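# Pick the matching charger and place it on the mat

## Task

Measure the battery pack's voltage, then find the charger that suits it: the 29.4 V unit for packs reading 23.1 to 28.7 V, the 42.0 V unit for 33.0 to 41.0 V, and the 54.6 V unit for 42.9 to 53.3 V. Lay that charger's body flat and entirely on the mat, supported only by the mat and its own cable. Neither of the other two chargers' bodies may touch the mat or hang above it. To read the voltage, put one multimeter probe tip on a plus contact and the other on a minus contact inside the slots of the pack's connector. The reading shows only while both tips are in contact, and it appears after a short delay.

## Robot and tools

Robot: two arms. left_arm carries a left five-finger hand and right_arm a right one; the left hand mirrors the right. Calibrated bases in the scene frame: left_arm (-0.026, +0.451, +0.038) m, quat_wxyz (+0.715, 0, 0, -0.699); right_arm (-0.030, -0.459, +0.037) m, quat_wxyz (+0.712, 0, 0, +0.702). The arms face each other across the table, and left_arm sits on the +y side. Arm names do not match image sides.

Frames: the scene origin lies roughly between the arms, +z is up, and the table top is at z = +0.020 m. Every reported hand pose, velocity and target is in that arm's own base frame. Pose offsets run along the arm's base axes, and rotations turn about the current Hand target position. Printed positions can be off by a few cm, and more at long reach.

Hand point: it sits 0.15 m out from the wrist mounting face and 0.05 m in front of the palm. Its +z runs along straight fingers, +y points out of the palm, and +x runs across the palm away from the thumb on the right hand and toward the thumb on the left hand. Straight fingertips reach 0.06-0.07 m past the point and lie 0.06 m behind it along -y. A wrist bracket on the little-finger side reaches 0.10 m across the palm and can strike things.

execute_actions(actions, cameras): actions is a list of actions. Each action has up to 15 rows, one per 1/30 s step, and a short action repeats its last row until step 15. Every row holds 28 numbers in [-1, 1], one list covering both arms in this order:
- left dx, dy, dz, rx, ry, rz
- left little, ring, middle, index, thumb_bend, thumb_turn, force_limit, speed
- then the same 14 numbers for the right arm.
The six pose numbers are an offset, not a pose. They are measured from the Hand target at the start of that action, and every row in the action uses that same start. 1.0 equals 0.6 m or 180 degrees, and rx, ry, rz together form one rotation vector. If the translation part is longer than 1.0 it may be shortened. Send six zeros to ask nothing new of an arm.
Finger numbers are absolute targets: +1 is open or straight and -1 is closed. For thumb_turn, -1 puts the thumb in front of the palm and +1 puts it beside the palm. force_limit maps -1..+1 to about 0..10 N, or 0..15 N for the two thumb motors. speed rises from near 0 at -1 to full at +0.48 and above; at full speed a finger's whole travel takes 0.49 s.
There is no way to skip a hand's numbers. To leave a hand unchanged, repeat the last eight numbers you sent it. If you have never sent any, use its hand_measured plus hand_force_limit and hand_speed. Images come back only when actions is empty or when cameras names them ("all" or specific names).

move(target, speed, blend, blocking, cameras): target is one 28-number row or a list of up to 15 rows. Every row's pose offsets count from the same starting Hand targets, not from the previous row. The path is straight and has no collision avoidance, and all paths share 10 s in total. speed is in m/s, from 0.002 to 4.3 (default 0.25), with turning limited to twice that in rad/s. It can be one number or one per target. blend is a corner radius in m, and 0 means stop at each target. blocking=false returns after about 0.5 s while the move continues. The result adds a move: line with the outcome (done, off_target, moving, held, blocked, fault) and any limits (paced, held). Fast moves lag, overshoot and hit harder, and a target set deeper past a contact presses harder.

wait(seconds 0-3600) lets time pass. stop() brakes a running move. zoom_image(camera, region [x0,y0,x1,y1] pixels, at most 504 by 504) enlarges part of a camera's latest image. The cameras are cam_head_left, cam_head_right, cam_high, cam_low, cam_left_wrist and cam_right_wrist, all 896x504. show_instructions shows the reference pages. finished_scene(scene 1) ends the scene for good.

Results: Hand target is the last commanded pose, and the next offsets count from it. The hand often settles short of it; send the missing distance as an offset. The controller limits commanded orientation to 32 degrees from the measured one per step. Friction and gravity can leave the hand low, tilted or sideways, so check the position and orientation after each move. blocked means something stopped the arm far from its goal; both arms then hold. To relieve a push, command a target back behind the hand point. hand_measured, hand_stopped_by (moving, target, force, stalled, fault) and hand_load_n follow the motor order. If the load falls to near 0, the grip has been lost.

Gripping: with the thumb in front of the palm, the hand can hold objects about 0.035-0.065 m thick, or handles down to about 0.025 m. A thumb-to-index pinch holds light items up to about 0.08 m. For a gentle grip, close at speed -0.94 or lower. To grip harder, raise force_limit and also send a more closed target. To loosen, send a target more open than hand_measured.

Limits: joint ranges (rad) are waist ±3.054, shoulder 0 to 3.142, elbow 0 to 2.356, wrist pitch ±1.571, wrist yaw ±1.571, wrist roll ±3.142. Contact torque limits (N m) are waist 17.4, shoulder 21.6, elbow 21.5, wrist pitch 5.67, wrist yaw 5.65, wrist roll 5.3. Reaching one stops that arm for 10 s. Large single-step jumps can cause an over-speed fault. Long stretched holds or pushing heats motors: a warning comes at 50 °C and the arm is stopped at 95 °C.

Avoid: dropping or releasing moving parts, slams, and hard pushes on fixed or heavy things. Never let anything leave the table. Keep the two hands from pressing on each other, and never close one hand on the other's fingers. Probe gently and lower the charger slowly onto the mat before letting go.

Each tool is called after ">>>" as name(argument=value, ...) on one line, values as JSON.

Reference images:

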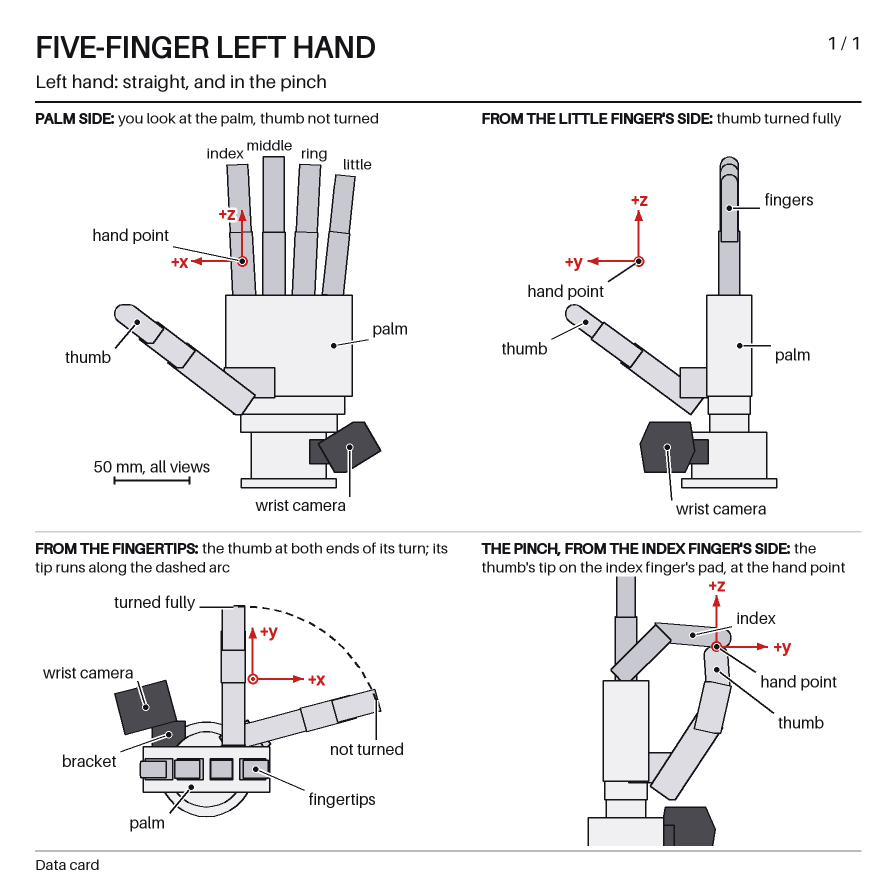

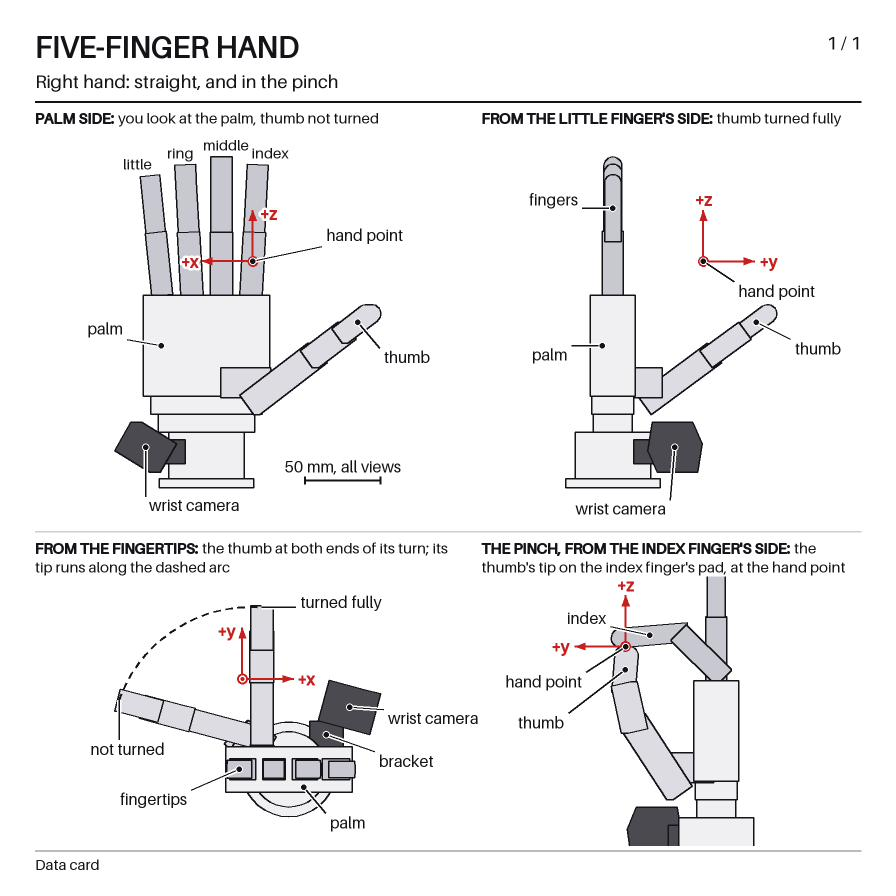

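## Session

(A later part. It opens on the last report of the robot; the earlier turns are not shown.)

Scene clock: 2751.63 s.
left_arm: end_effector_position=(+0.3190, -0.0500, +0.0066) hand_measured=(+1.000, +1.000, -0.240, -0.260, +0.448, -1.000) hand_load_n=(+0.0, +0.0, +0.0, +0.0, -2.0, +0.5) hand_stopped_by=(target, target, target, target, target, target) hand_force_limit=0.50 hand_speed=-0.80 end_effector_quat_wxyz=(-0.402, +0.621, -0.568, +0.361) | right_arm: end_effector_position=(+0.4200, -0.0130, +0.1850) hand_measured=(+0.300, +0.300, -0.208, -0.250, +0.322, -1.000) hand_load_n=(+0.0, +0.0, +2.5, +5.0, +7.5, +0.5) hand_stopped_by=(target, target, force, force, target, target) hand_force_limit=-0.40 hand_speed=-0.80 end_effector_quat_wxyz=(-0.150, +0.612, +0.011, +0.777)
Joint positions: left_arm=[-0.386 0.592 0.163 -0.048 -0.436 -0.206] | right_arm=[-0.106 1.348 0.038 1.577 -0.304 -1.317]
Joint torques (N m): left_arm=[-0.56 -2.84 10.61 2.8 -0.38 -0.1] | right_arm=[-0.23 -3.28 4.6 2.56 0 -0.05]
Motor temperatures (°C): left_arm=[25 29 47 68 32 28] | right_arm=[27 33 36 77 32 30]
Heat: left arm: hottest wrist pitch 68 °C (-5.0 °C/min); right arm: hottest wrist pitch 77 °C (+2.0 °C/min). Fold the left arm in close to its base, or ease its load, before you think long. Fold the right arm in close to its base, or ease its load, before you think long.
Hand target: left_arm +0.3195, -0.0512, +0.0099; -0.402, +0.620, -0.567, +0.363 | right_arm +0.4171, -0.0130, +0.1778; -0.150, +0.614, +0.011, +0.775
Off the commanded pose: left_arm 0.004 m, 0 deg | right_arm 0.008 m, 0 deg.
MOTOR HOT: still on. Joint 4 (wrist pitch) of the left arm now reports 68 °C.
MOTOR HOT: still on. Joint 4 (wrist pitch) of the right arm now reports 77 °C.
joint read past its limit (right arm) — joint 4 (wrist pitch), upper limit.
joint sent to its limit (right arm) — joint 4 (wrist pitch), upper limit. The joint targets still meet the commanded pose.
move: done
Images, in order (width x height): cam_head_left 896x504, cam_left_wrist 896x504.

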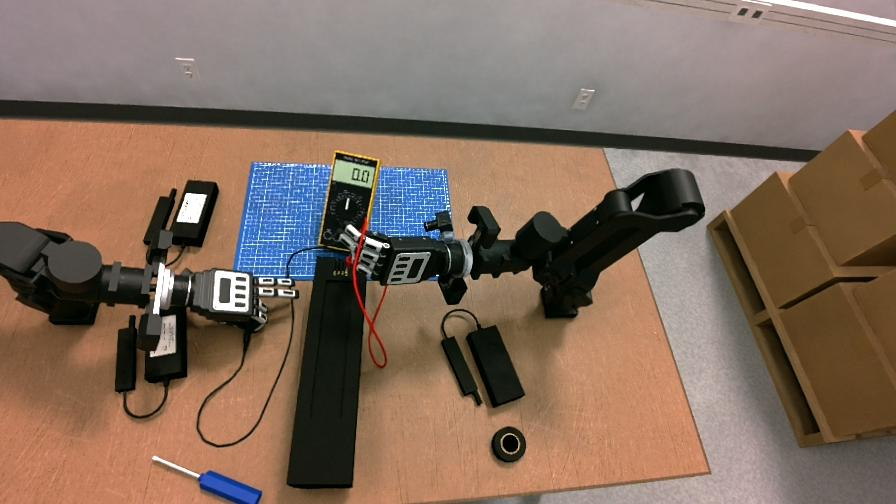

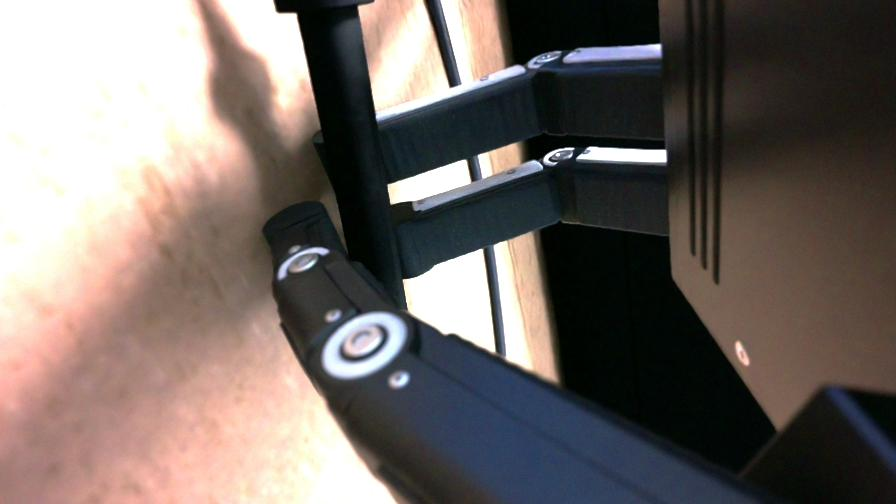

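>>> move(target=[[0, 0, 0, 0, 0, 0, 1, 1, -0.25, -0.27, 0.26, -1, 0.7, -0.9, 0, 0, 0, 0, 0, 0, 0.3, 0.3, -0.4, -0.4, 0.32, -1, -0.4, -0.8]], speed=0.03, cameras=["cam_left_wrist"])

Scene clock: 2756.97 s.
left_arm: end_effector_position=(+0.3180, -0.0498, +0.0054) hand_measured=(+1.000, +1.000, -0.250, -0.270, +0.326, -1.000) hand_load_n=(+0.0, +0.0, +4.0, +6.0, +12.5, +1.5) hand_stopped_by=(target, target, target, target, force, target) hand_force_limit=0.70 hand_speed=-0.90 end_effector_quat_wxyz=(-0.401, +0.621, -0.570, +0.359) | right_arm: end_effector_position=(+0.4200, -0.0130, +0.1850) hand_measured=(+0.300, +0.300, -0.208, -0.250, +0.322, -1.000) hand_load_n=(-0.5, +0.0, +2.5, +5.5, +7.5, +0.5) hand_stopped_by=(target, target, force, force, target, target) hand_force_limit=-0.40 hand_speed=-0.80 end_effector_quat_wxyz=(-0.150, +0.612, +0.011, +0.777)
Joint positions: left_arm=[-0.387 0.592 0.163 -0.054 -0.436 -0.206] | right_arm=[-0.106 1.348 0.038 1.577 -0.304 -1.317]
Joint torques (N m): left_arm=[-0.26 -2.58 10.68 3.22 -0.39 -0.09] | right_arm=[-0.26 -3.35 4.6 2.55 0.01 -0.04]
Motor temperatures (°C): left_arm=[25 29 49 69 32 28] | right_arm=[27 33 36 77 32 30]
Heat: left arm: hottest wrist pitch 69 °C (-4.0 °C/min); right arm: hottest wrist pitch 77 °C (+1.0 °C/min). Fold the left arm in close to its base, or ease its load, before you think long. Fold the right arm in close to its base, or ease its load, before you think long.
Hand target: left_arm +0.3195, -0.0513, +0.0099; -0.402, +0.620, -0.568, +0.363 | right_arm +0.4171, -0.0130, +0.1778; -0.150, +0.614, +0.011, +0.775
Off the commanded pose: left_arm 0.005 m, 1 deg | right_arm 0.008 m, 0 deg.
MOTOR HOT: still on. Joint 4 (wrist pitch) of the left arm now reports 69 °C.
MOTOR HOT: still on. Joint 4 (wrist pitch) of the right arm now reports 77 °C.
joint read past its limit (right arm) — joint 4 (wrist pitch), upper limit.
joint sent to its limit (right arm) — joint 4 (wrist pitch), upper limit. The joint targets still meet the commanded pose.
move: done

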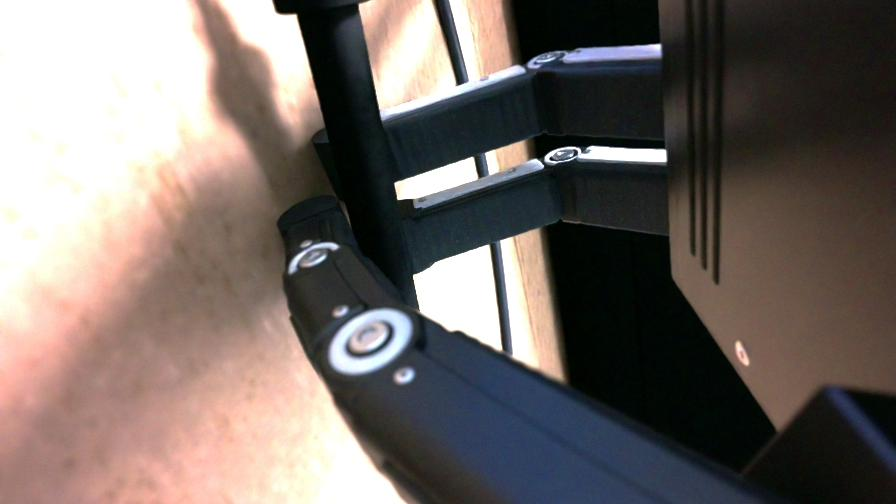

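>>> move(target=[[0, 0, 0, 0, 0, 0, 1, 1, -0.27, -0.29, 0.24, -1, 0.9, -0.92, 0, 0, 0, 0, 0, 0, 0.3, 0.3, -0.4, -0.4, 0.32, -1, -0.4, -0.8]], speed=0.03, cameras=["cam_left_wrist"])

Scene clock: 2763.33 s.
left_arm: end_effector_position=(+0.3177, -0.0497, +0.0049) hand_measured=(+1.000, +1.000, -0.270, -0.290, +0.322, -1.000) hand_load_n=(+0.0, +0.0, +0.0, +0.0, +0.5, +0.0) hand_stopped_by=(target, target, target, target, force, target) hand_force_limit=0.90 hand_speed=-0.92 end_effector_quat_wxyz=(-0.401, +0.621, -0.570, +0.358) | right_arm: end_effector_position=(+0.4200, -0.0130, +0.1850) hand_measured=(+0.300, +0.300, -0.208, -0.250, +0.322, -1.000) hand_load_n=(-0.5, +0.0, +2.5, +5.0, +7.5, +0.5) hand_stopped_by=(target, target, force, force, target, target) hand_force_limit=-0.40 hand_speed=-0.80 end_effector_quat_wxyz=(-0.150, +0.612, +0.011, +0.777)
Joint positions: left_arm=[-0.387 0.592 0.163 -0.055 -0.436 -0.206] | right_arm=[-0.106 1.348 0.038 1.577 -0.304 -1.317]
Joint torques (N m): left_arm=[-0.56 -2.83 10.59 3.3 -0.38 -0.12] | right_arm=[-0.22 -3.27 4.6 2.55 0.01 -0.03]
Motor temperatures (°C): left_arm=[25 29 50 70 32 28] | right_arm=[27 33 36 77 32 30]
Heat: left arm: hottest wrist pitch 70 °C (-4.0 °C/min); right arm: hottest wrist pitch 77 °C (+1.0 °C/min). Fold the left arm in close to its base, or ease its load, before you think long. Fold the right arm in close to its base, or ease its load, before you think long.
Hand target: left_arm +0.3194, -0.0513, +0.0099; -0.402, +0.620, -0.568, +0.363 | right_arm +0.4171, -0.0130, +0.1778; -0.150, +0.614, +0.011, +0.775
Off the commanded pose: left_arm 0.006 m, 1 deg | right_arm 0.008 m, 0 deg.
MOTOR HOT: still on. Joint 4 (wrist pitch) of the left arm now reports 70 °C.
MOTOR HOT: still on. Joint 4 (wrist pitch) of the right arm now reports 77 °C.
joint read past its limit (right arm) — joint 4 (wrist pitch), upper limit.
joint sent to its limit (right arm) — joint 4 (wrist pitch), upper limit. The joint targets still meet the commanded pose.
move: done

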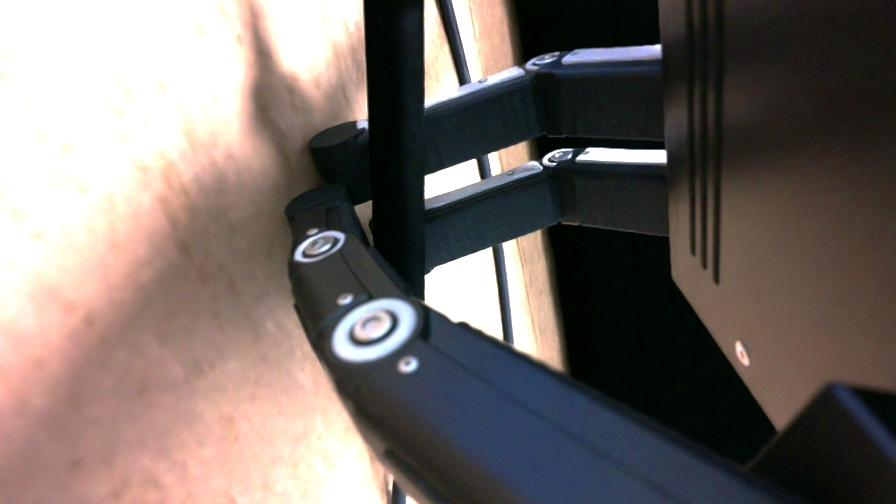

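>>> move(target=[[0, 0, 0, 0, 0, 0, 1, 1, -0.24, -0.26, 0.45, -1, 0.5, -0.8, 0, 0, 0, 0, 0, 0, 0.3, 0.3, -0.4, -0.4, 0.32, -1, -0.4, -0.8]], speed=0.03, cameras=["cam_left_wrist"])

Scene clock: 2768.70 s.
left_arm: end_effector_position=(+0.3187, -0.0499, +0.0065) hand_measured=(+1.000, +1.000, -0.240, -0.260, +0.450, -1.000) hand_load_n=(+0.0, +0.0, +0.0, +0.0, -1.5, +0.0) hand_stopped_by=(target, target, target, target, target, target) hand_force_limit=0.50 hand_speed=-0.80 end_effector_quat_wxyz=(-0.402, +0.621, -0.569, +0.360) | right_arm: end_effector_position=(+0.4200, -0.0130, +0.1850) hand_measured=(+0.300, +0.300, -0.208, -0.250, +0.322, -1.000) hand_load_n=(+0.0, +0.0, +2.0, +5.5, +7.5, +1.0) hand_stopped_by=(target, target, force, force, target, target) hand_force_limit=-0.40 hand_speed=-0.80 end_effector_quat_wxyz=(-0.150, +0.612, +0.011, +0.777)
Joint positions: left_arm=[-0.387 0.591 0.164 -0.051 -0.437 -0.206] | right_arm=[-0.106 1.348 0.038 1.577 -0.304 -1.317]
Joint torques (N m): left_arm=[-0.43 -2.76 10.6 3.04 -0.36 -0.11] | right_arm=[-0.21 -3.27 4.64 2.54 0.01 -0.04]
Motor temperatures (°C): left_arm=[25 29 51 70 32 28] | right_arm=[27 33 35 77 32 30]
Heat: left arm: hottest wrist pitch 70 °C (-5.0 °C/min); right arm: hottest wrist pitch 77 °C (+1.0 °C/min). Fold the left arm in close to its base, or ease its load, before you think long. Fold the right arm in close to its base, or ease its load, before you think long.
Hand target: left_arm +0.3195, -0.0513, +0.0100; -0.402, +0.620, -0.567, +0.364 | right_arm +0.4171, -0.0130, +0.1778; -0.150, +0.614, +0.011, +0.775
Off the commanded pose: left_arm 0.004 m, 0 deg | right_arm 0.008 m, 0 deg.
MOTOR HOT: still on. Joint 4 (wrist pitch) of the left arm now reports 70 °C.
MOTOR HOT: still on. Joint 4 (wrist pitch) of the right arm now reports 77 °C.
joint read past its limit (right arm) — joint 4 (wrist pitch), upper limit.
joint sent to its limit (right arm) — joint 4 (wrist pitch), upper limit. The joint targets still meet the commanded pose.
move: done

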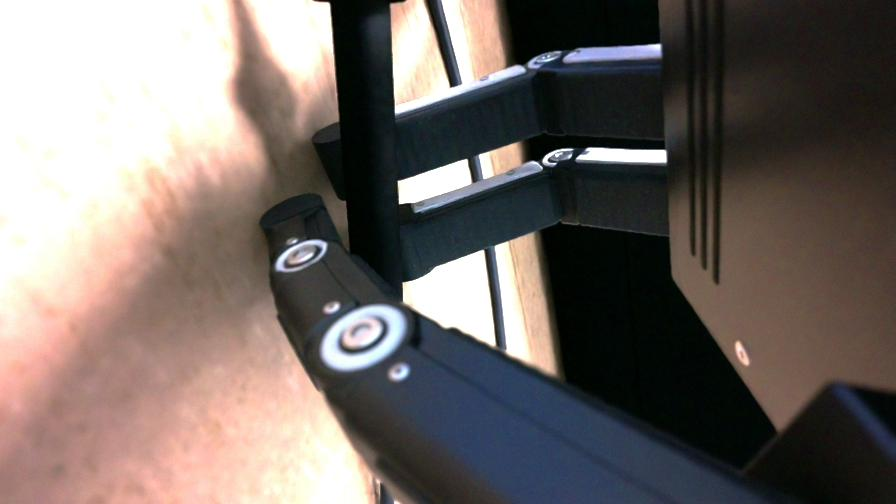

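>>> move(target=[[0, 0, 0.005, 0, 0, 0, 1, 1, -0.25, -0.27, 0.26, -1, 0.7, -0.92, 0, 0, 0, 0, 0, 0, 0.3, 0.3, -0.4, -0.4, 0.32, -1, -0.4, -0.8]], speed=0.03, cameras=["cam_left_wrist"])

Scene clock: 2773.40 s.
left_arm: end_effector_position=(+0.3168, -0.0491, +0.0053) hand_measured=(+1.000, +1.000, -0.250, -0.270, +0.260, -1.000) hand_load_n=(+0.0, +0.0, +0.0, +0.5, +0.5, +0.0) hand_stopped_by=(target, target, target, target, target, target) hand_force_limit=0.70 hand_speed=-0.92 end_effector_quat_wxyz=(-0.400, +0.622, -0.571, +0.356) | right_arm: end_effector_position=(+0.4200, -0.0130, +0.1850) hand_measured=(+0.300, +0.300, -0.208, -0.250, +0.322, -1.000) hand_load_n=(+0.0, +0.0, +2.5, +5.5, +7.0, +1.0) hand_stopped_by=(target, target, force, force, target, target) hand_force_limit=-0.40 hand_speed=-0.80 end_effector_quat_wxyz=(-0.150, +0.612, +0.011, +0.777)
Joint positions: left_arm=[-0.387 0.59 0.17 -0.07 -0.437 -0.206] | right_arm=[-0.106 1.348 0.038 1.577 -0.304 -1.317]
Joint torques (N m): left_arm=[-0.4 -3.18 11.15 3.31 -0.35 -0.09] | right_arm=[-0.23 -3.31 4.6 2.56 0.01 -0.05]
Motor temperatures (°C): left_arm=[25 29 52 71 32 28] | right_arm=[27 33 35 77 32 30]
Heat: left arm: hottest wrist pitch 71 °C (-4.0 °C/min); right arm: hottest wrist pitch 77 °C (+1.0 °C/min). Fold the left arm in close to its base, or ease its load, before you think long. Fold the right arm in close to its base, or ease its load, before you think long.
Hand target: left_arm +0.3195, -0.0512, +0.0128; -0.402, +0.620, -0.568, +0.363 | right_arm +0.4171, -0.0130, +0.1778; -0.150, +0.614, +0.011, +0.775
Off the commanded pose: left_arm 0.009 m, 1 deg | right_arm 0.008 m, 0 deg.
MOTOR HOT: still on. Joint 4 (wrist pitch) of the left arm now reports 71 °C.
MOTOR HOT: still on. Joint 4 (wrist pitch) of the right arm now reports 77 °C.
joint read past its limit (right arm) — joint 4 (wrist pitch), upper limit.
joint sent to its limit (right arm) — joint 4 (wrist pitch), upper limit. The joint targets still meet the commanded pose.
move: off_target (left_arm)

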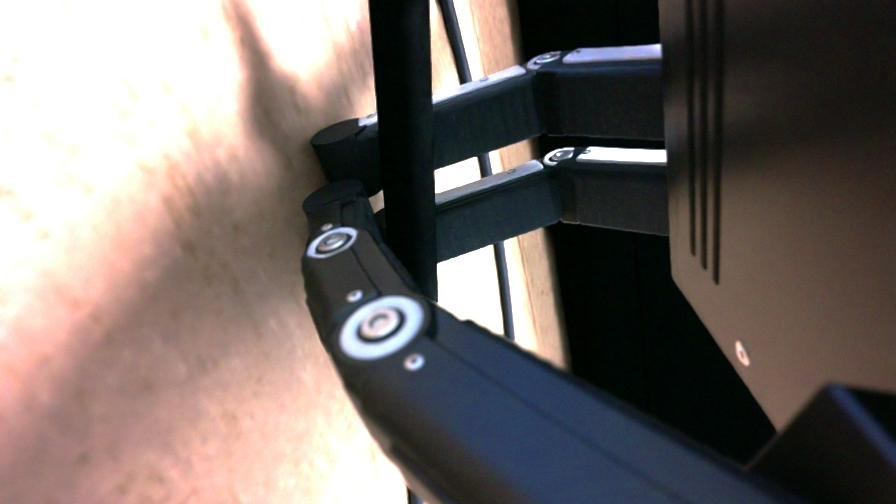

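>>> move(target=[[0, 0, 0, 0, 0, 0, 1, 1, -0.24, -0.26, 0.46, -1, 0.5, -0.7, 0, 0, 0, 0, 0, 0, 0.3, 0.3, -0.4, -0.4, 0.32, -1, -0.4, -0.8], [0, 0, 0.012, 0, 0, 0, 1, 1, -0.24, -0.26, 0.46, -1, 0.5, -0.7, 0, 0, 0, 0, 0, 0, 0.3, 0.3, -0.4, -0.4, 0.32, -1, -0.4, -0.8]], speed=0.03, cameras=["cam_left_wrist"])

Scene clock: 2780.07 s.
left_arm: end_effector_position=(+0.3165, -0.0490, +0.0112) hand_measured=(+1.000, +1.000, -0.240, -0.260, +0.460, -1.000) hand_load_n=(+0.0, +0.0, +0.0, +0.0, +0.0, +0.5) hand_stopped_by=(target, target, target, target, target, target) hand_force_limit=0.50 hand_speed=-0.70 end_effector_quat_wxyz=(-0.400, +0.622, -0.572, +0.355) | right_arm: end_effector_position=(+0.4200, -0.0130, +0.1850) hand_measured=(+0.300, +0.300, -0.208, -0.250, +0.322, -1.000) hand_load_n=(-0.5, +0.0, +2.5, +5.5, +7.5, +1.0) hand_stopped_by=(target, target, force, force, target, target) hand_force_limit=-0.40 hand_speed=-0.80 end_effector_quat_wxyz=(-0.150, +0.612, +0.011, +0.777)
Joint positions: left_arm=[-0.387 0.582 0.196 -0.107 -0.437 -0.206] | right_arm=[-0.106 1.348 0.038 1.577 -0.304 -1.317]
Joint torques (N m): left_arm=[-0.31 -2.93 11.53 3.24 -0.35 -0.06] | right_arm=[-0.24 -3.31 4.66 2.55 0 -0.04]
Motor temperatures (°C): left_arm=[25 29 52 73 32 28] | right_arm=[27 33 35 77 32 30]
Heat: left arm: hottest wrist pitch 73 °C (+0.0 °C/min); right arm: hottest wrist pitch 77 °C (+1.0 °C/min). Fold the left arm in close to its base, or ease its load, before you think long. Fold the right arm in close to its base, or ease its load, before you think long.
Hand target: left_arm +0.3195, -0.0513, +0.0202; -0.402, +0.620, -0.567, +0.364 | right_arm +0.4171, -0.0130, +0.1778; -0.150, +0.614, +0.011, +0.775
Off the commanded pose: left_arm 0.010 m, 1 deg | right_arm 0.008 m, 0 deg.
MOTOR HOT: still on. Joint 4 (wrist pitch) of the left arm now reports 73 °C.
MOTOR HOT: still on. Joint 4 (wrist pitch) of the right arm now reports 77 °C.
joint read past its limit (right arm) — joint 4 (wrist pitch), upper limit.
joint sent to its limit (right arm) — joint 4 (wrist pitch), upper limit. The joint targets still meet the commanded pose.
move: off_target (left_arm)

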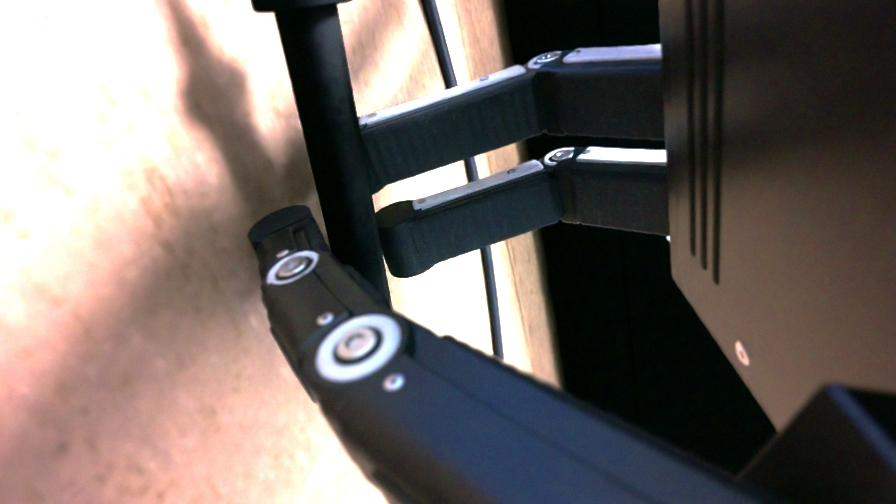

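>>> move(target=[[0, 0, -0.004, 0, 0, 0, 1, 1, -0.25, -0.27, 0.34, -1, 0.4, -0.92, 0, 0, 0, 0, 0, 0, 0.3, 0.3, -0.4, -0.4, 0.32, -1, -0.4, -0.8]], speed=0.03, cameras=["cam_left_wrist"])

Scene clock: 2785.10 s.
left_arm: end_effector_position=(+0.3179, -0.0496, +0.0131) hand_measured=(+1.000, +1.000, -0.250, -0.270, +0.370, -1.000) hand_load_n=(+0.0, +0.0, +4.5, +3.5, +10.5, +0.5) hand_stopped_by=(target, target, target, target, force, target) hand_force_limit=0.40 hand_speed=-0.92 end_effector_quat_wxyz=(-0.401, +0.621, -0.570, +0.358) | right_arm: end_effector_position=(+0.4200, -0.0130, +0.1850) hand_measured=(+0.300, +0.300, -0.208, -0.250, +0.322, -1.000) hand_load_n=(+0.0, +0.0, +2.5, +5.5, +7.5, +0.5) hand_stopped_by=(target, target, force, force, target, target) hand_force_limit=-0.40 hand_speed=-0.80 end_effector_quat_wxyz=(-0.150, +0.612, +0.011, +0.777)
Joint positions: left_arm=[-0.387 0.582 0.196 -0.099 -0.437 -0.206] | right_arm=[-0.106 1.348 0.038 1.577 -0.304 -1.317]
Joint torques (N m): left_arm=[-0.31 -3.06 10.52 3.55 -0.39 -0.1] | right_arm=[-0.24 -3.3 4.65 2.56 0.01 -0.05]
Motor temperatures (°C): left_arm=[25 29 53 72 32 28] | right_arm=[27 33 35 77 32 30]
Heat: left arm: hottest wrist pitch 72 °C (+0.0 °C/min); right arm: hottest wrist pitch 77 °C (+1.0 °C/min). Fold the left arm in close to its base, or ease its load, before you think long. Fold the right arm in close to its base, or ease its load, before you think long.
Hand target: left_arm +0.3195, -0.0513, +0.0178; -0.402, +0.620, -0.567, +0.363 | right_arm +0.4171, -0.0130, +0.1778; -0.150, +0.614, +0.011, +0.775
Off the commanded pose: left_arm 0.005 m, 1 deg | right_arm 0.008 m, 0 deg.
MOTOR HOT: still on. Joint 4 (wrist pitch) of the left arm now reports 72 °C.
MOTOR HOT: still on. Joint 4 (wrist pitch) of the right arm now reports 77 °C.
joint read past its limit (right arm) — joint 4 (wrist pitch), upper limit.
joint sent to its limit (right arm) — joint 4 (wrist pitch), upper limit. The joint targets still meet the commanded pose.
move: done

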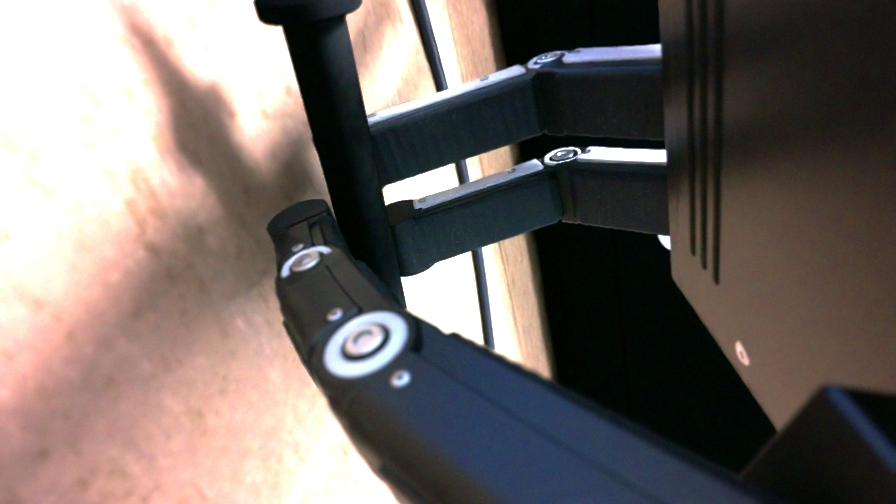

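>>> move(target=[[0, 0, 0, 0, 0, 0, 1, 1, -0.25, -0.27, 0.33, -1, 0.65, -0.95, 0, 0, 0, 0, 0, 0, 0.3, 0.3, -0.4, -0.4, 0.32, -1, -0.4, -0.8]], speed=0.03, cameras=["cam_left_wrist"])

Scene clock: 2790.77 s.
left_arm: end_effector_position=(+0.3179, -0.0496, +0.0131) hand_measured=(+1.000, +1.000, -0.250, -0.270, +0.362, -1.000) hand_load_n=(+0.0, +0.0, +5.0, +4.5, +12.0, +1.0) hand_stopped_by=(target, target, target, target, force, target) hand_force_limit=0.65 hand_speed=-0.95 end_effector_quat_wxyz=(-0.401, +0.621, -0.570, +0.358) | right_arm: end_effector_position=(+0.4200, -0.0130, +0.1850) hand_measured=(+0.300, +0.300, -0.208, -0.250, +0.322, -1.000) hand_load_n=(+0.0, +0.0, +2.5, +5.5, +7.5, +0.5) hand_stopped_by=(target, target, force, force, target, target) hand_force_limit=-0.40 hand_speed=-0.80 end_effector_quat_wxyz=(-0.150, +0.612, +0.011, +0.777)
Joint positions: left_arm=[-0.387 0.582 0.196 -0.099 -0.437 -0.206] | right_arm=[-0.106 1.348 0.038 1.577 -0.304 -1.317]
Joint torques (N m): left_arm=[-0.35 -3.16 10.62 3.51 -0.36 -0.06] | right_arm=[-0.18 -3.33 4.6 2.56 0.01 -0.05]
Motor temperatures (°C): left_arm=[25 29 53 72 32 28] | right_arm=[27 33 35 77 32 30]
Heat: left arm: hottest wrist pitch 72 °C (+1.0 °C/min); right arm: hottest wrist pitch 77 °C (+1.0 °C/min). Fold the left arm in close to its base, or ease its load, before you think long. Fold the right arm in close to its base, or ease its load, before you think long.
Hand target: left_arm +0.3195, -0.0513, +0.0178; -0.402, +0.620, -0.567, +0.363 | right_arm +0.4171, -0.0130, +0.1778; -0.150, +0.614, +0.011, +0.775
Off the commanded pose: left_arm 0.005 m, 1 deg | right_arm 0.008 m, 0 deg.
MOTOR HOT: still on. Joint 4 (wrist pitch) of the left arm now reports 72 °C.
MOTOR HOT: still on. Joint 4 (wrist pitch) of the right arm now reports 77 °C.
joint read past its limit (right arm) — joint 4 (wrist pitch), upper limit.
joint sent to its limit (right arm) — joint 4 (wrist pitch), upper limit. The joint targets still meet the commanded pose.
move: done

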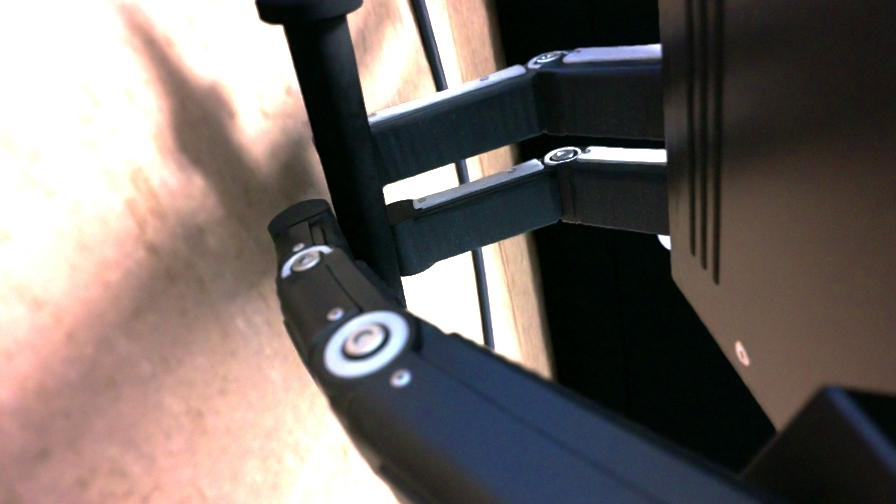

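>>> move(target=[[0, 0, 0, 0, 0, 0, 1, 1, -0.25, -0.27, 0.32, -1, 0.9, -0.95, 0, 0, 0, 0, 0, 0, 0.3, 0.3, -0.4, -0.4, 0.32, -1, -0.4, -0.8], [0, 0, 0.06, 0, 0, 0, 1, 1, -0.25, -0.27, 0.32, -1, 0.9, -0.95, 0, 0, 0, 0, 0, 0, 0.3, 0.3, -0.4, -0.4, 0.32, -1, -0.4, -0.8]], speed=0.05, cameras=["cam_left_wrist"])

Scene clock: 2795.70 s.
left_arm: end_effector_position=(+0.3171, -0.0493, +0.0448) hand_measured=(+1.000, +1.000, -0.250, -0.270, +0.352, -1.000) hand_load_n=(+0.0, -0.5, +5.5, +5.0, +13.0, +1.0) hand_stopped_by=(target, target, target, target, force, target) hand_force_limit=0.90 hand_speed=-0.95 end_effector_quat_wxyz=(-0.400, +0.622, -0.572, +0.355) | right_arm: end_effector_position=(+0.4200, -0.0130, +0.1850) hand_measured=(+0.300, +0.300, -0.208, -0.250, +0.322, -1.000) hand_load_n=(+0.0, -0.5, +2.5, +5.5, +7.5, +1.0) hand_stopped_by=(target, target, force, force, target, target) hand_force_limit=-0.40 hand_speed=-0.80 end_effector_quat_wxyz=(-0.150, +0.612, +0.011, +0.777)
Joint positions: left_arm=[-0.387 0.568 0.328 -0.253 -0.437 -0.206] | right_arm=[-0.106 1.348 0.038 1.577 -0.304 -1.317]
Joint torques (N m): left_arm=[-0.38 -3.11 11.56 3.28 -0.35 -0.05] | right_arm=[-0.24 -3.27 4.69 2.55 0.01 -0.05]
Motor temperatures (°C): left_arm=[25 29 53 72 32 28] | right_arm=[27 33 35 77 32 30]
Heat: left arm: hottest wrist pitch 72 °C (+2.0 °C/min); right arm: hottest wrist pitch 77 °C (+1.0 °C/min). Fold the left arm in close to its base, or ease its load, before you think long. Fold the right arm in close to its base, or ease its load, before you think long.
Hand target: left_arm +0.3195, -0.0512, +0.0538; -0.402, +0.620, -0.567, +0.364 | right_arm +0.4171, -0.0130, +0.1778; -0.150, +0.614, +0.011, +0.775
Off the commanded pose: left_arm 0.009 m, 1 deg | right_arm 0.008 m, 0 deg.
MOTOR HOT: still on. Joint 4 (wrist pitch) of the left arm now reports 72 °C.
MOTOR HOT: still on. Joint 4 (wrist pitch) of the right arm now reports 77 °C.
joint read past its limit (right arm) — joint 4 (wrist pitch), upper limit.
joint sent to its limit (right arm) — joint 4 (wrist pitch), upper limit. The joint targets still meet the commanded pose.
move: off_target (left_arm)

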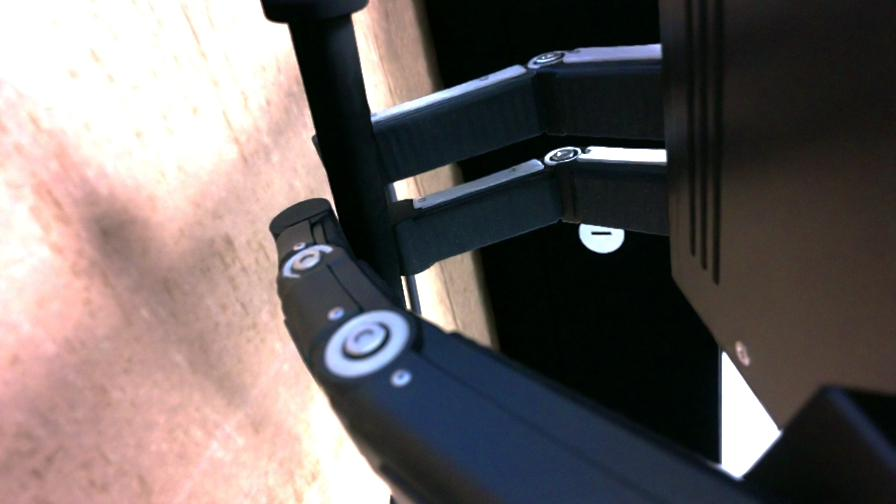

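>>> move(target=[[0, 0, 0.21, 0, 0, 0, 1, 1, -0.25, -0.27, 0.32, -1, 0.9, -0.95, 0, 0, 0, 0, 0, 0, 0.3, 0.3, -0.4, -0.4, 0.32, -1, -0.4, -0.8], [0.1792, 0.072, 0.277, -0.4551, -0.163, 0.0926, 1, 1, -0.25, -0.27, 0.32, -1, 0.9, -0.95, 0, 0, 0, 0, 0, 0, 0.3, 0.3, -0.4, -0.4, 0.32, -1, -0.4, -0.8]], speed=[0.1, 0.1], blend=[0.02, 0], cameras=["cam_left_wrist","cam_head_left"])

Scene clock: 2812.73 s.
left_arm: end_effector_position=(+0.4274, -0.0072, +0.2311) hand_measured=(+1.000, +1.000, -0.250, -0.270, +0.352, -1.000) hand_load_n=(+0.0, +0.0, +5.5, +5.0, +13.5, +0.5) hand_stopped_by=(target, target, target, target, force, target) hand_force_limit=0.90 hand_speed=-0.95 end_effector_quat_wxyz=(-0.070, +0.686, +0.001, +0.725) | right_arm: end_effector_position=(+0.4200, -0.0130, +0.1850) hand_measured=(+0.300, +0.300, -0.208, -0.250, +0.322, -1.000) hand_load_n=(+0.0, +0.5, +2.5, +5.5, +7.5, +0.5) hand_stopped_by=(target, target, force, force, target, target) hand_force_limit=-0.40 hand_speed=-0.80 end_effector_quat_wxyz=(-0.150, +0.612, +0.011, +0.777)
Joint positions: left_arm=[0.185 1.05 0.191 0.919 0.087 -1.482] | right_arm=[-0.106 1.348 0.038 1.577 -0.304 -1.317]
Joint torques (N m): left_arm=[-0.48 -3.43 7.16 4.01 -0.12 -0.28] | right_arm=[-0.24 -3.3 4.63 2.56 0.01 -0.04]
Motor temperatures (°C): left_arm=[25 29 52 75 32 28] | right_arm=[27 33 35 78 32 30]
Heat: left arm: hottest wrist pitch 75 °C (+7.0 °C/min); right arm: hottest wrist pitch 78 °C (+1.0 °C/min). Fold the left arm in close to its base, or ease its load, before you think long. Fold the right arm in close to its base, or ease its load, before you think long.
Hand target: left_arm +0.4271, -0.0080, +0.2199; -0.066, +0.694, +0.003, +0.717 | right_arm +0.4171, -0.0130, +0.1778; -0.150, +0.614, +0.011, +0.775
Off the commanded pose: left_arm 0.011 m, 1 deg | right_arm 0.008 m, 0 deg.
MOTOR HOT: still on. Joint 4 (wrist pitch) of the left arm now reports 75 °C.
MOTOR HOT: still on. Joint 4 (wrist pitch) of the right arm now reports 78 °C.
joint read past its limit (right arm) — joint 4 (wrist pitch), upper limit.
joint sent to its limit (right arm) — joint 4 (wrist pitch), upper limit. The joint targets still meet the commanded pose.
move: off_target (left_arm)
Images, in order (width x height): cam_head_left 896x504, cam_left_wrist 896x504.

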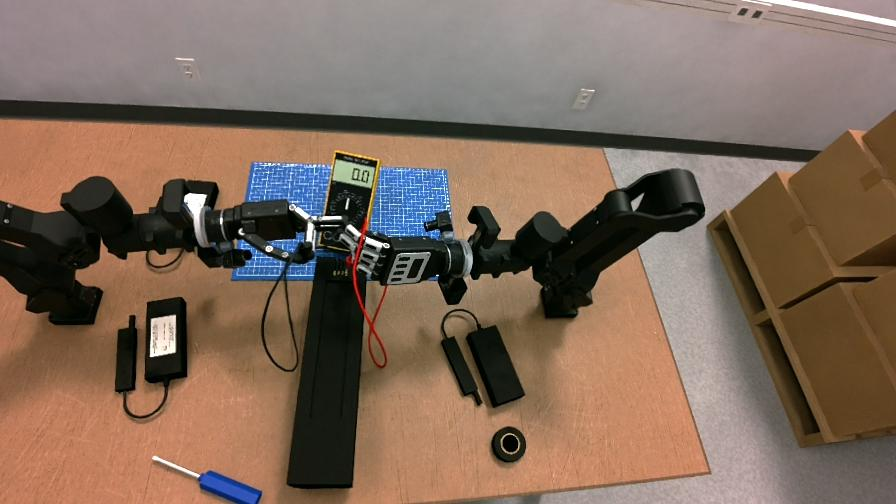

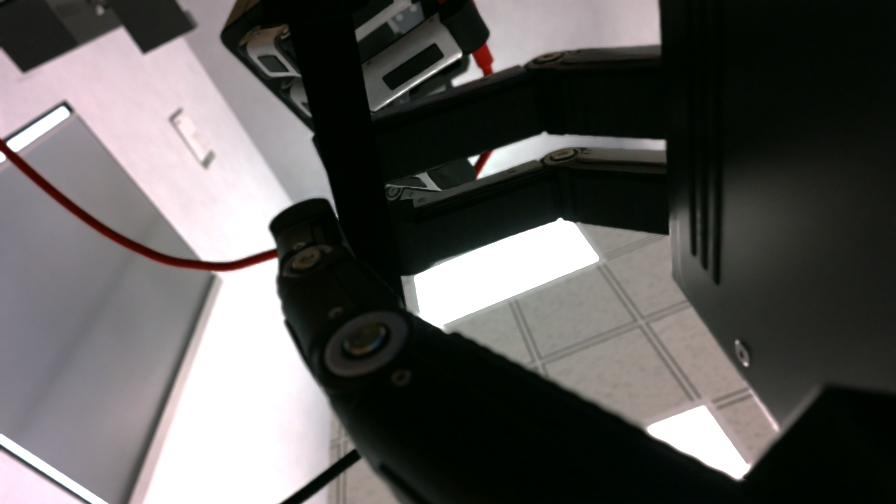

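>>> move(target=[0.069, 0.0033, -0.025, 0, 0, 0, 1, 1, -0.25, -0.27, 0.32, -1, 0.9, -0.95, 0, 0, 0, 0, 0, 0, 0.3, 0.3, -0.4, -0.4, 0.32, -1, -0.4, -0.8], speed=0.06, cameras=["cam_low","cam_head_left"])

>>> zoom_image(camera="cam_low", region=[390, 0, 490, 80])

>>> zoom_image(camera="cam_head_left", region=[320, 250, 360, 285])

Scene clock: 2818.70 s.
left_arm: end_effector_position=(+0.4651, -0.0058, +0.2039) hand_measured=(+1.000, +1.000, -0.250, -0.270, +0.352, -1.000) hand_load_n=(+0.0, +0.0, +5.5, +5.0, +13.5, +0.5) hand_stopped_by=(target, target, target, target, force, target) hand_force_limit=0.90 hand_speed=-0.95 end_effector_quat_wxyz=(-0.068, +0.694, +0.002, +0.717) | right_arm: end_effector_position=(+0.4200, -0.0130, +0.1850) hand_measured=(+0.300, +0.300, -0.208, -0.250, +0.322, -1.000) hand_load_n=(+0.0, +0.0, +2.5, +5.5, +7.5, +0.5) hand_stopped_by=(target, target, force, force, target, target) hand_force_limit=-0.40 hand_speed=-0.80 end_effector_quat_wxyz=(-0.150, +0.612, +0.011, +0.777)
Joint positions: left_arm=[0.157 1.389 0.256 1.169 0.06 -1.482] | right_arm=[-0.106 1.348 0.038 1.577 -0.304 -1.317]
Joint torques (N m): left_arm=[-0.41 -4.53 9.08 4.07 -0.1 -0.24] | right_arm=[-0.21 -3.35 4.59 2.56 0.01 -0.05]
Motor temperatures (°C): left_arm=[25 29 51 78 32 28] | right_arm=[27 33 35 78 32 30]
Heat: left arm: hottest wrist pitch 78 °C (+8.0 °C/min); right arm: hottest wrist pitch 78 °C (+1.0 °C/min). Fold the left arm in close to its base, or ease its load, before you think long. Fold the right arm in close to its base, or ease its load, before you think long.
Hand target: left_arm +0.4684, -0.0061, +0.2049; -0.066, +0.694, +0.003, +0.717 | right_arm +0.4171, -0.0130, +0.1778; -0.150, +0.614, +0.011, +0.775
Off the commanded pose: left_arm 0.004 m, 0 deg | right_arm 0.008 m, 0 deg.
MOTOR HOT: still on. Joint 4 (wrist pitch) of the left arm now reports 78 °C.
MOTOR HOT: still on. Joint 4 (wrist pitch) of the right arm now reports 78 °C.
joint read past its limit (right arm) — joint 4 (wrist pitch), upper limit.
joint sent to its limit (right arm) — joint 4 (wrist pitch), upper limit. The joint targets still meet the commanded pose.
move: done
Images, in order (width x height): cam_head_left 896x504, cam_low 896x504.

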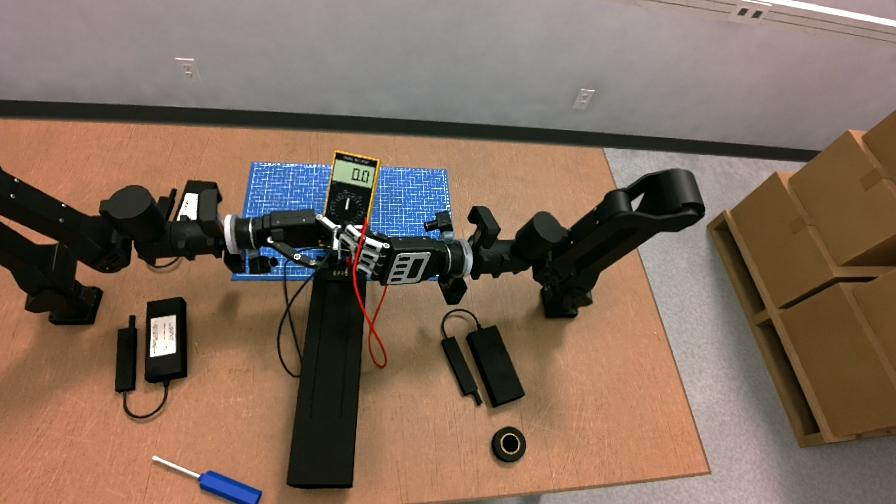

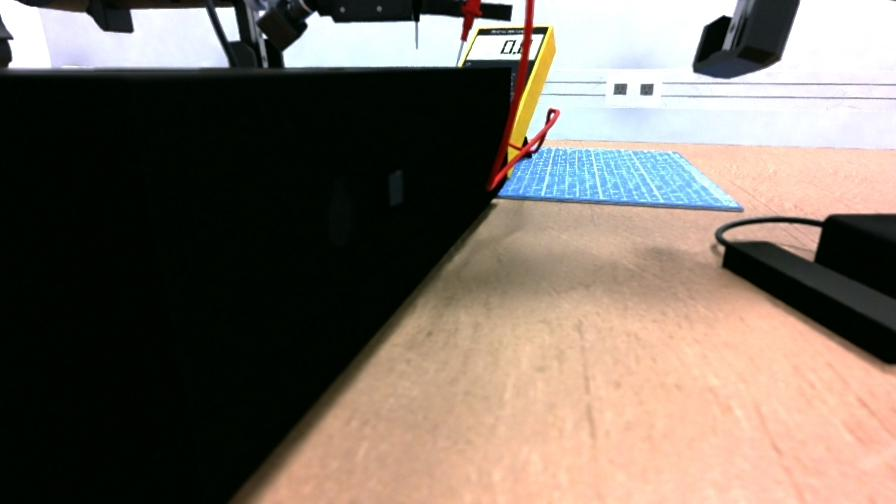

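Scaled by 5.040 from the camera's image (finer frame: 1280x720).

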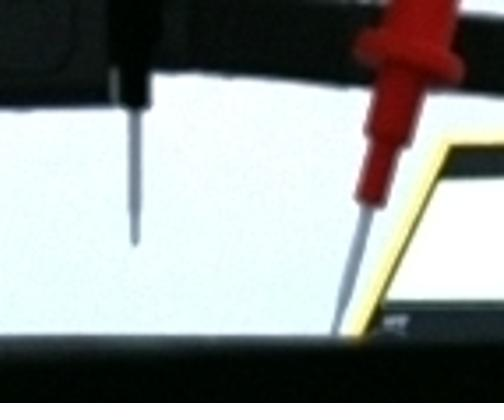

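Scaled by 12.600 from the camera's image (finer frame: 1280x720).

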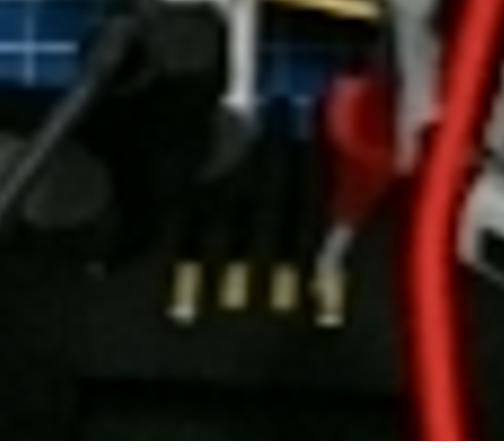

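>>> zoom_image(camera="cam_head_left", region=[318, 262, 340, 282])

Scaled by 22.909 from the camera's image (finer frame: 1280x720).

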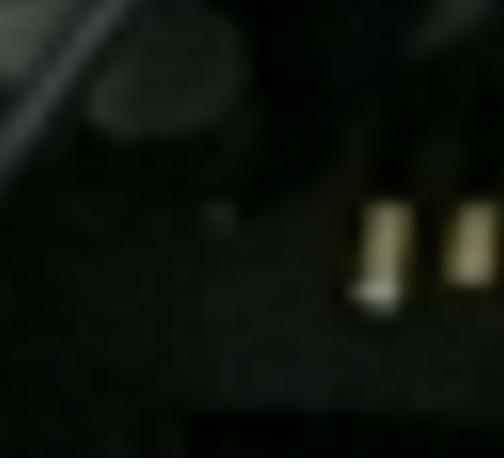

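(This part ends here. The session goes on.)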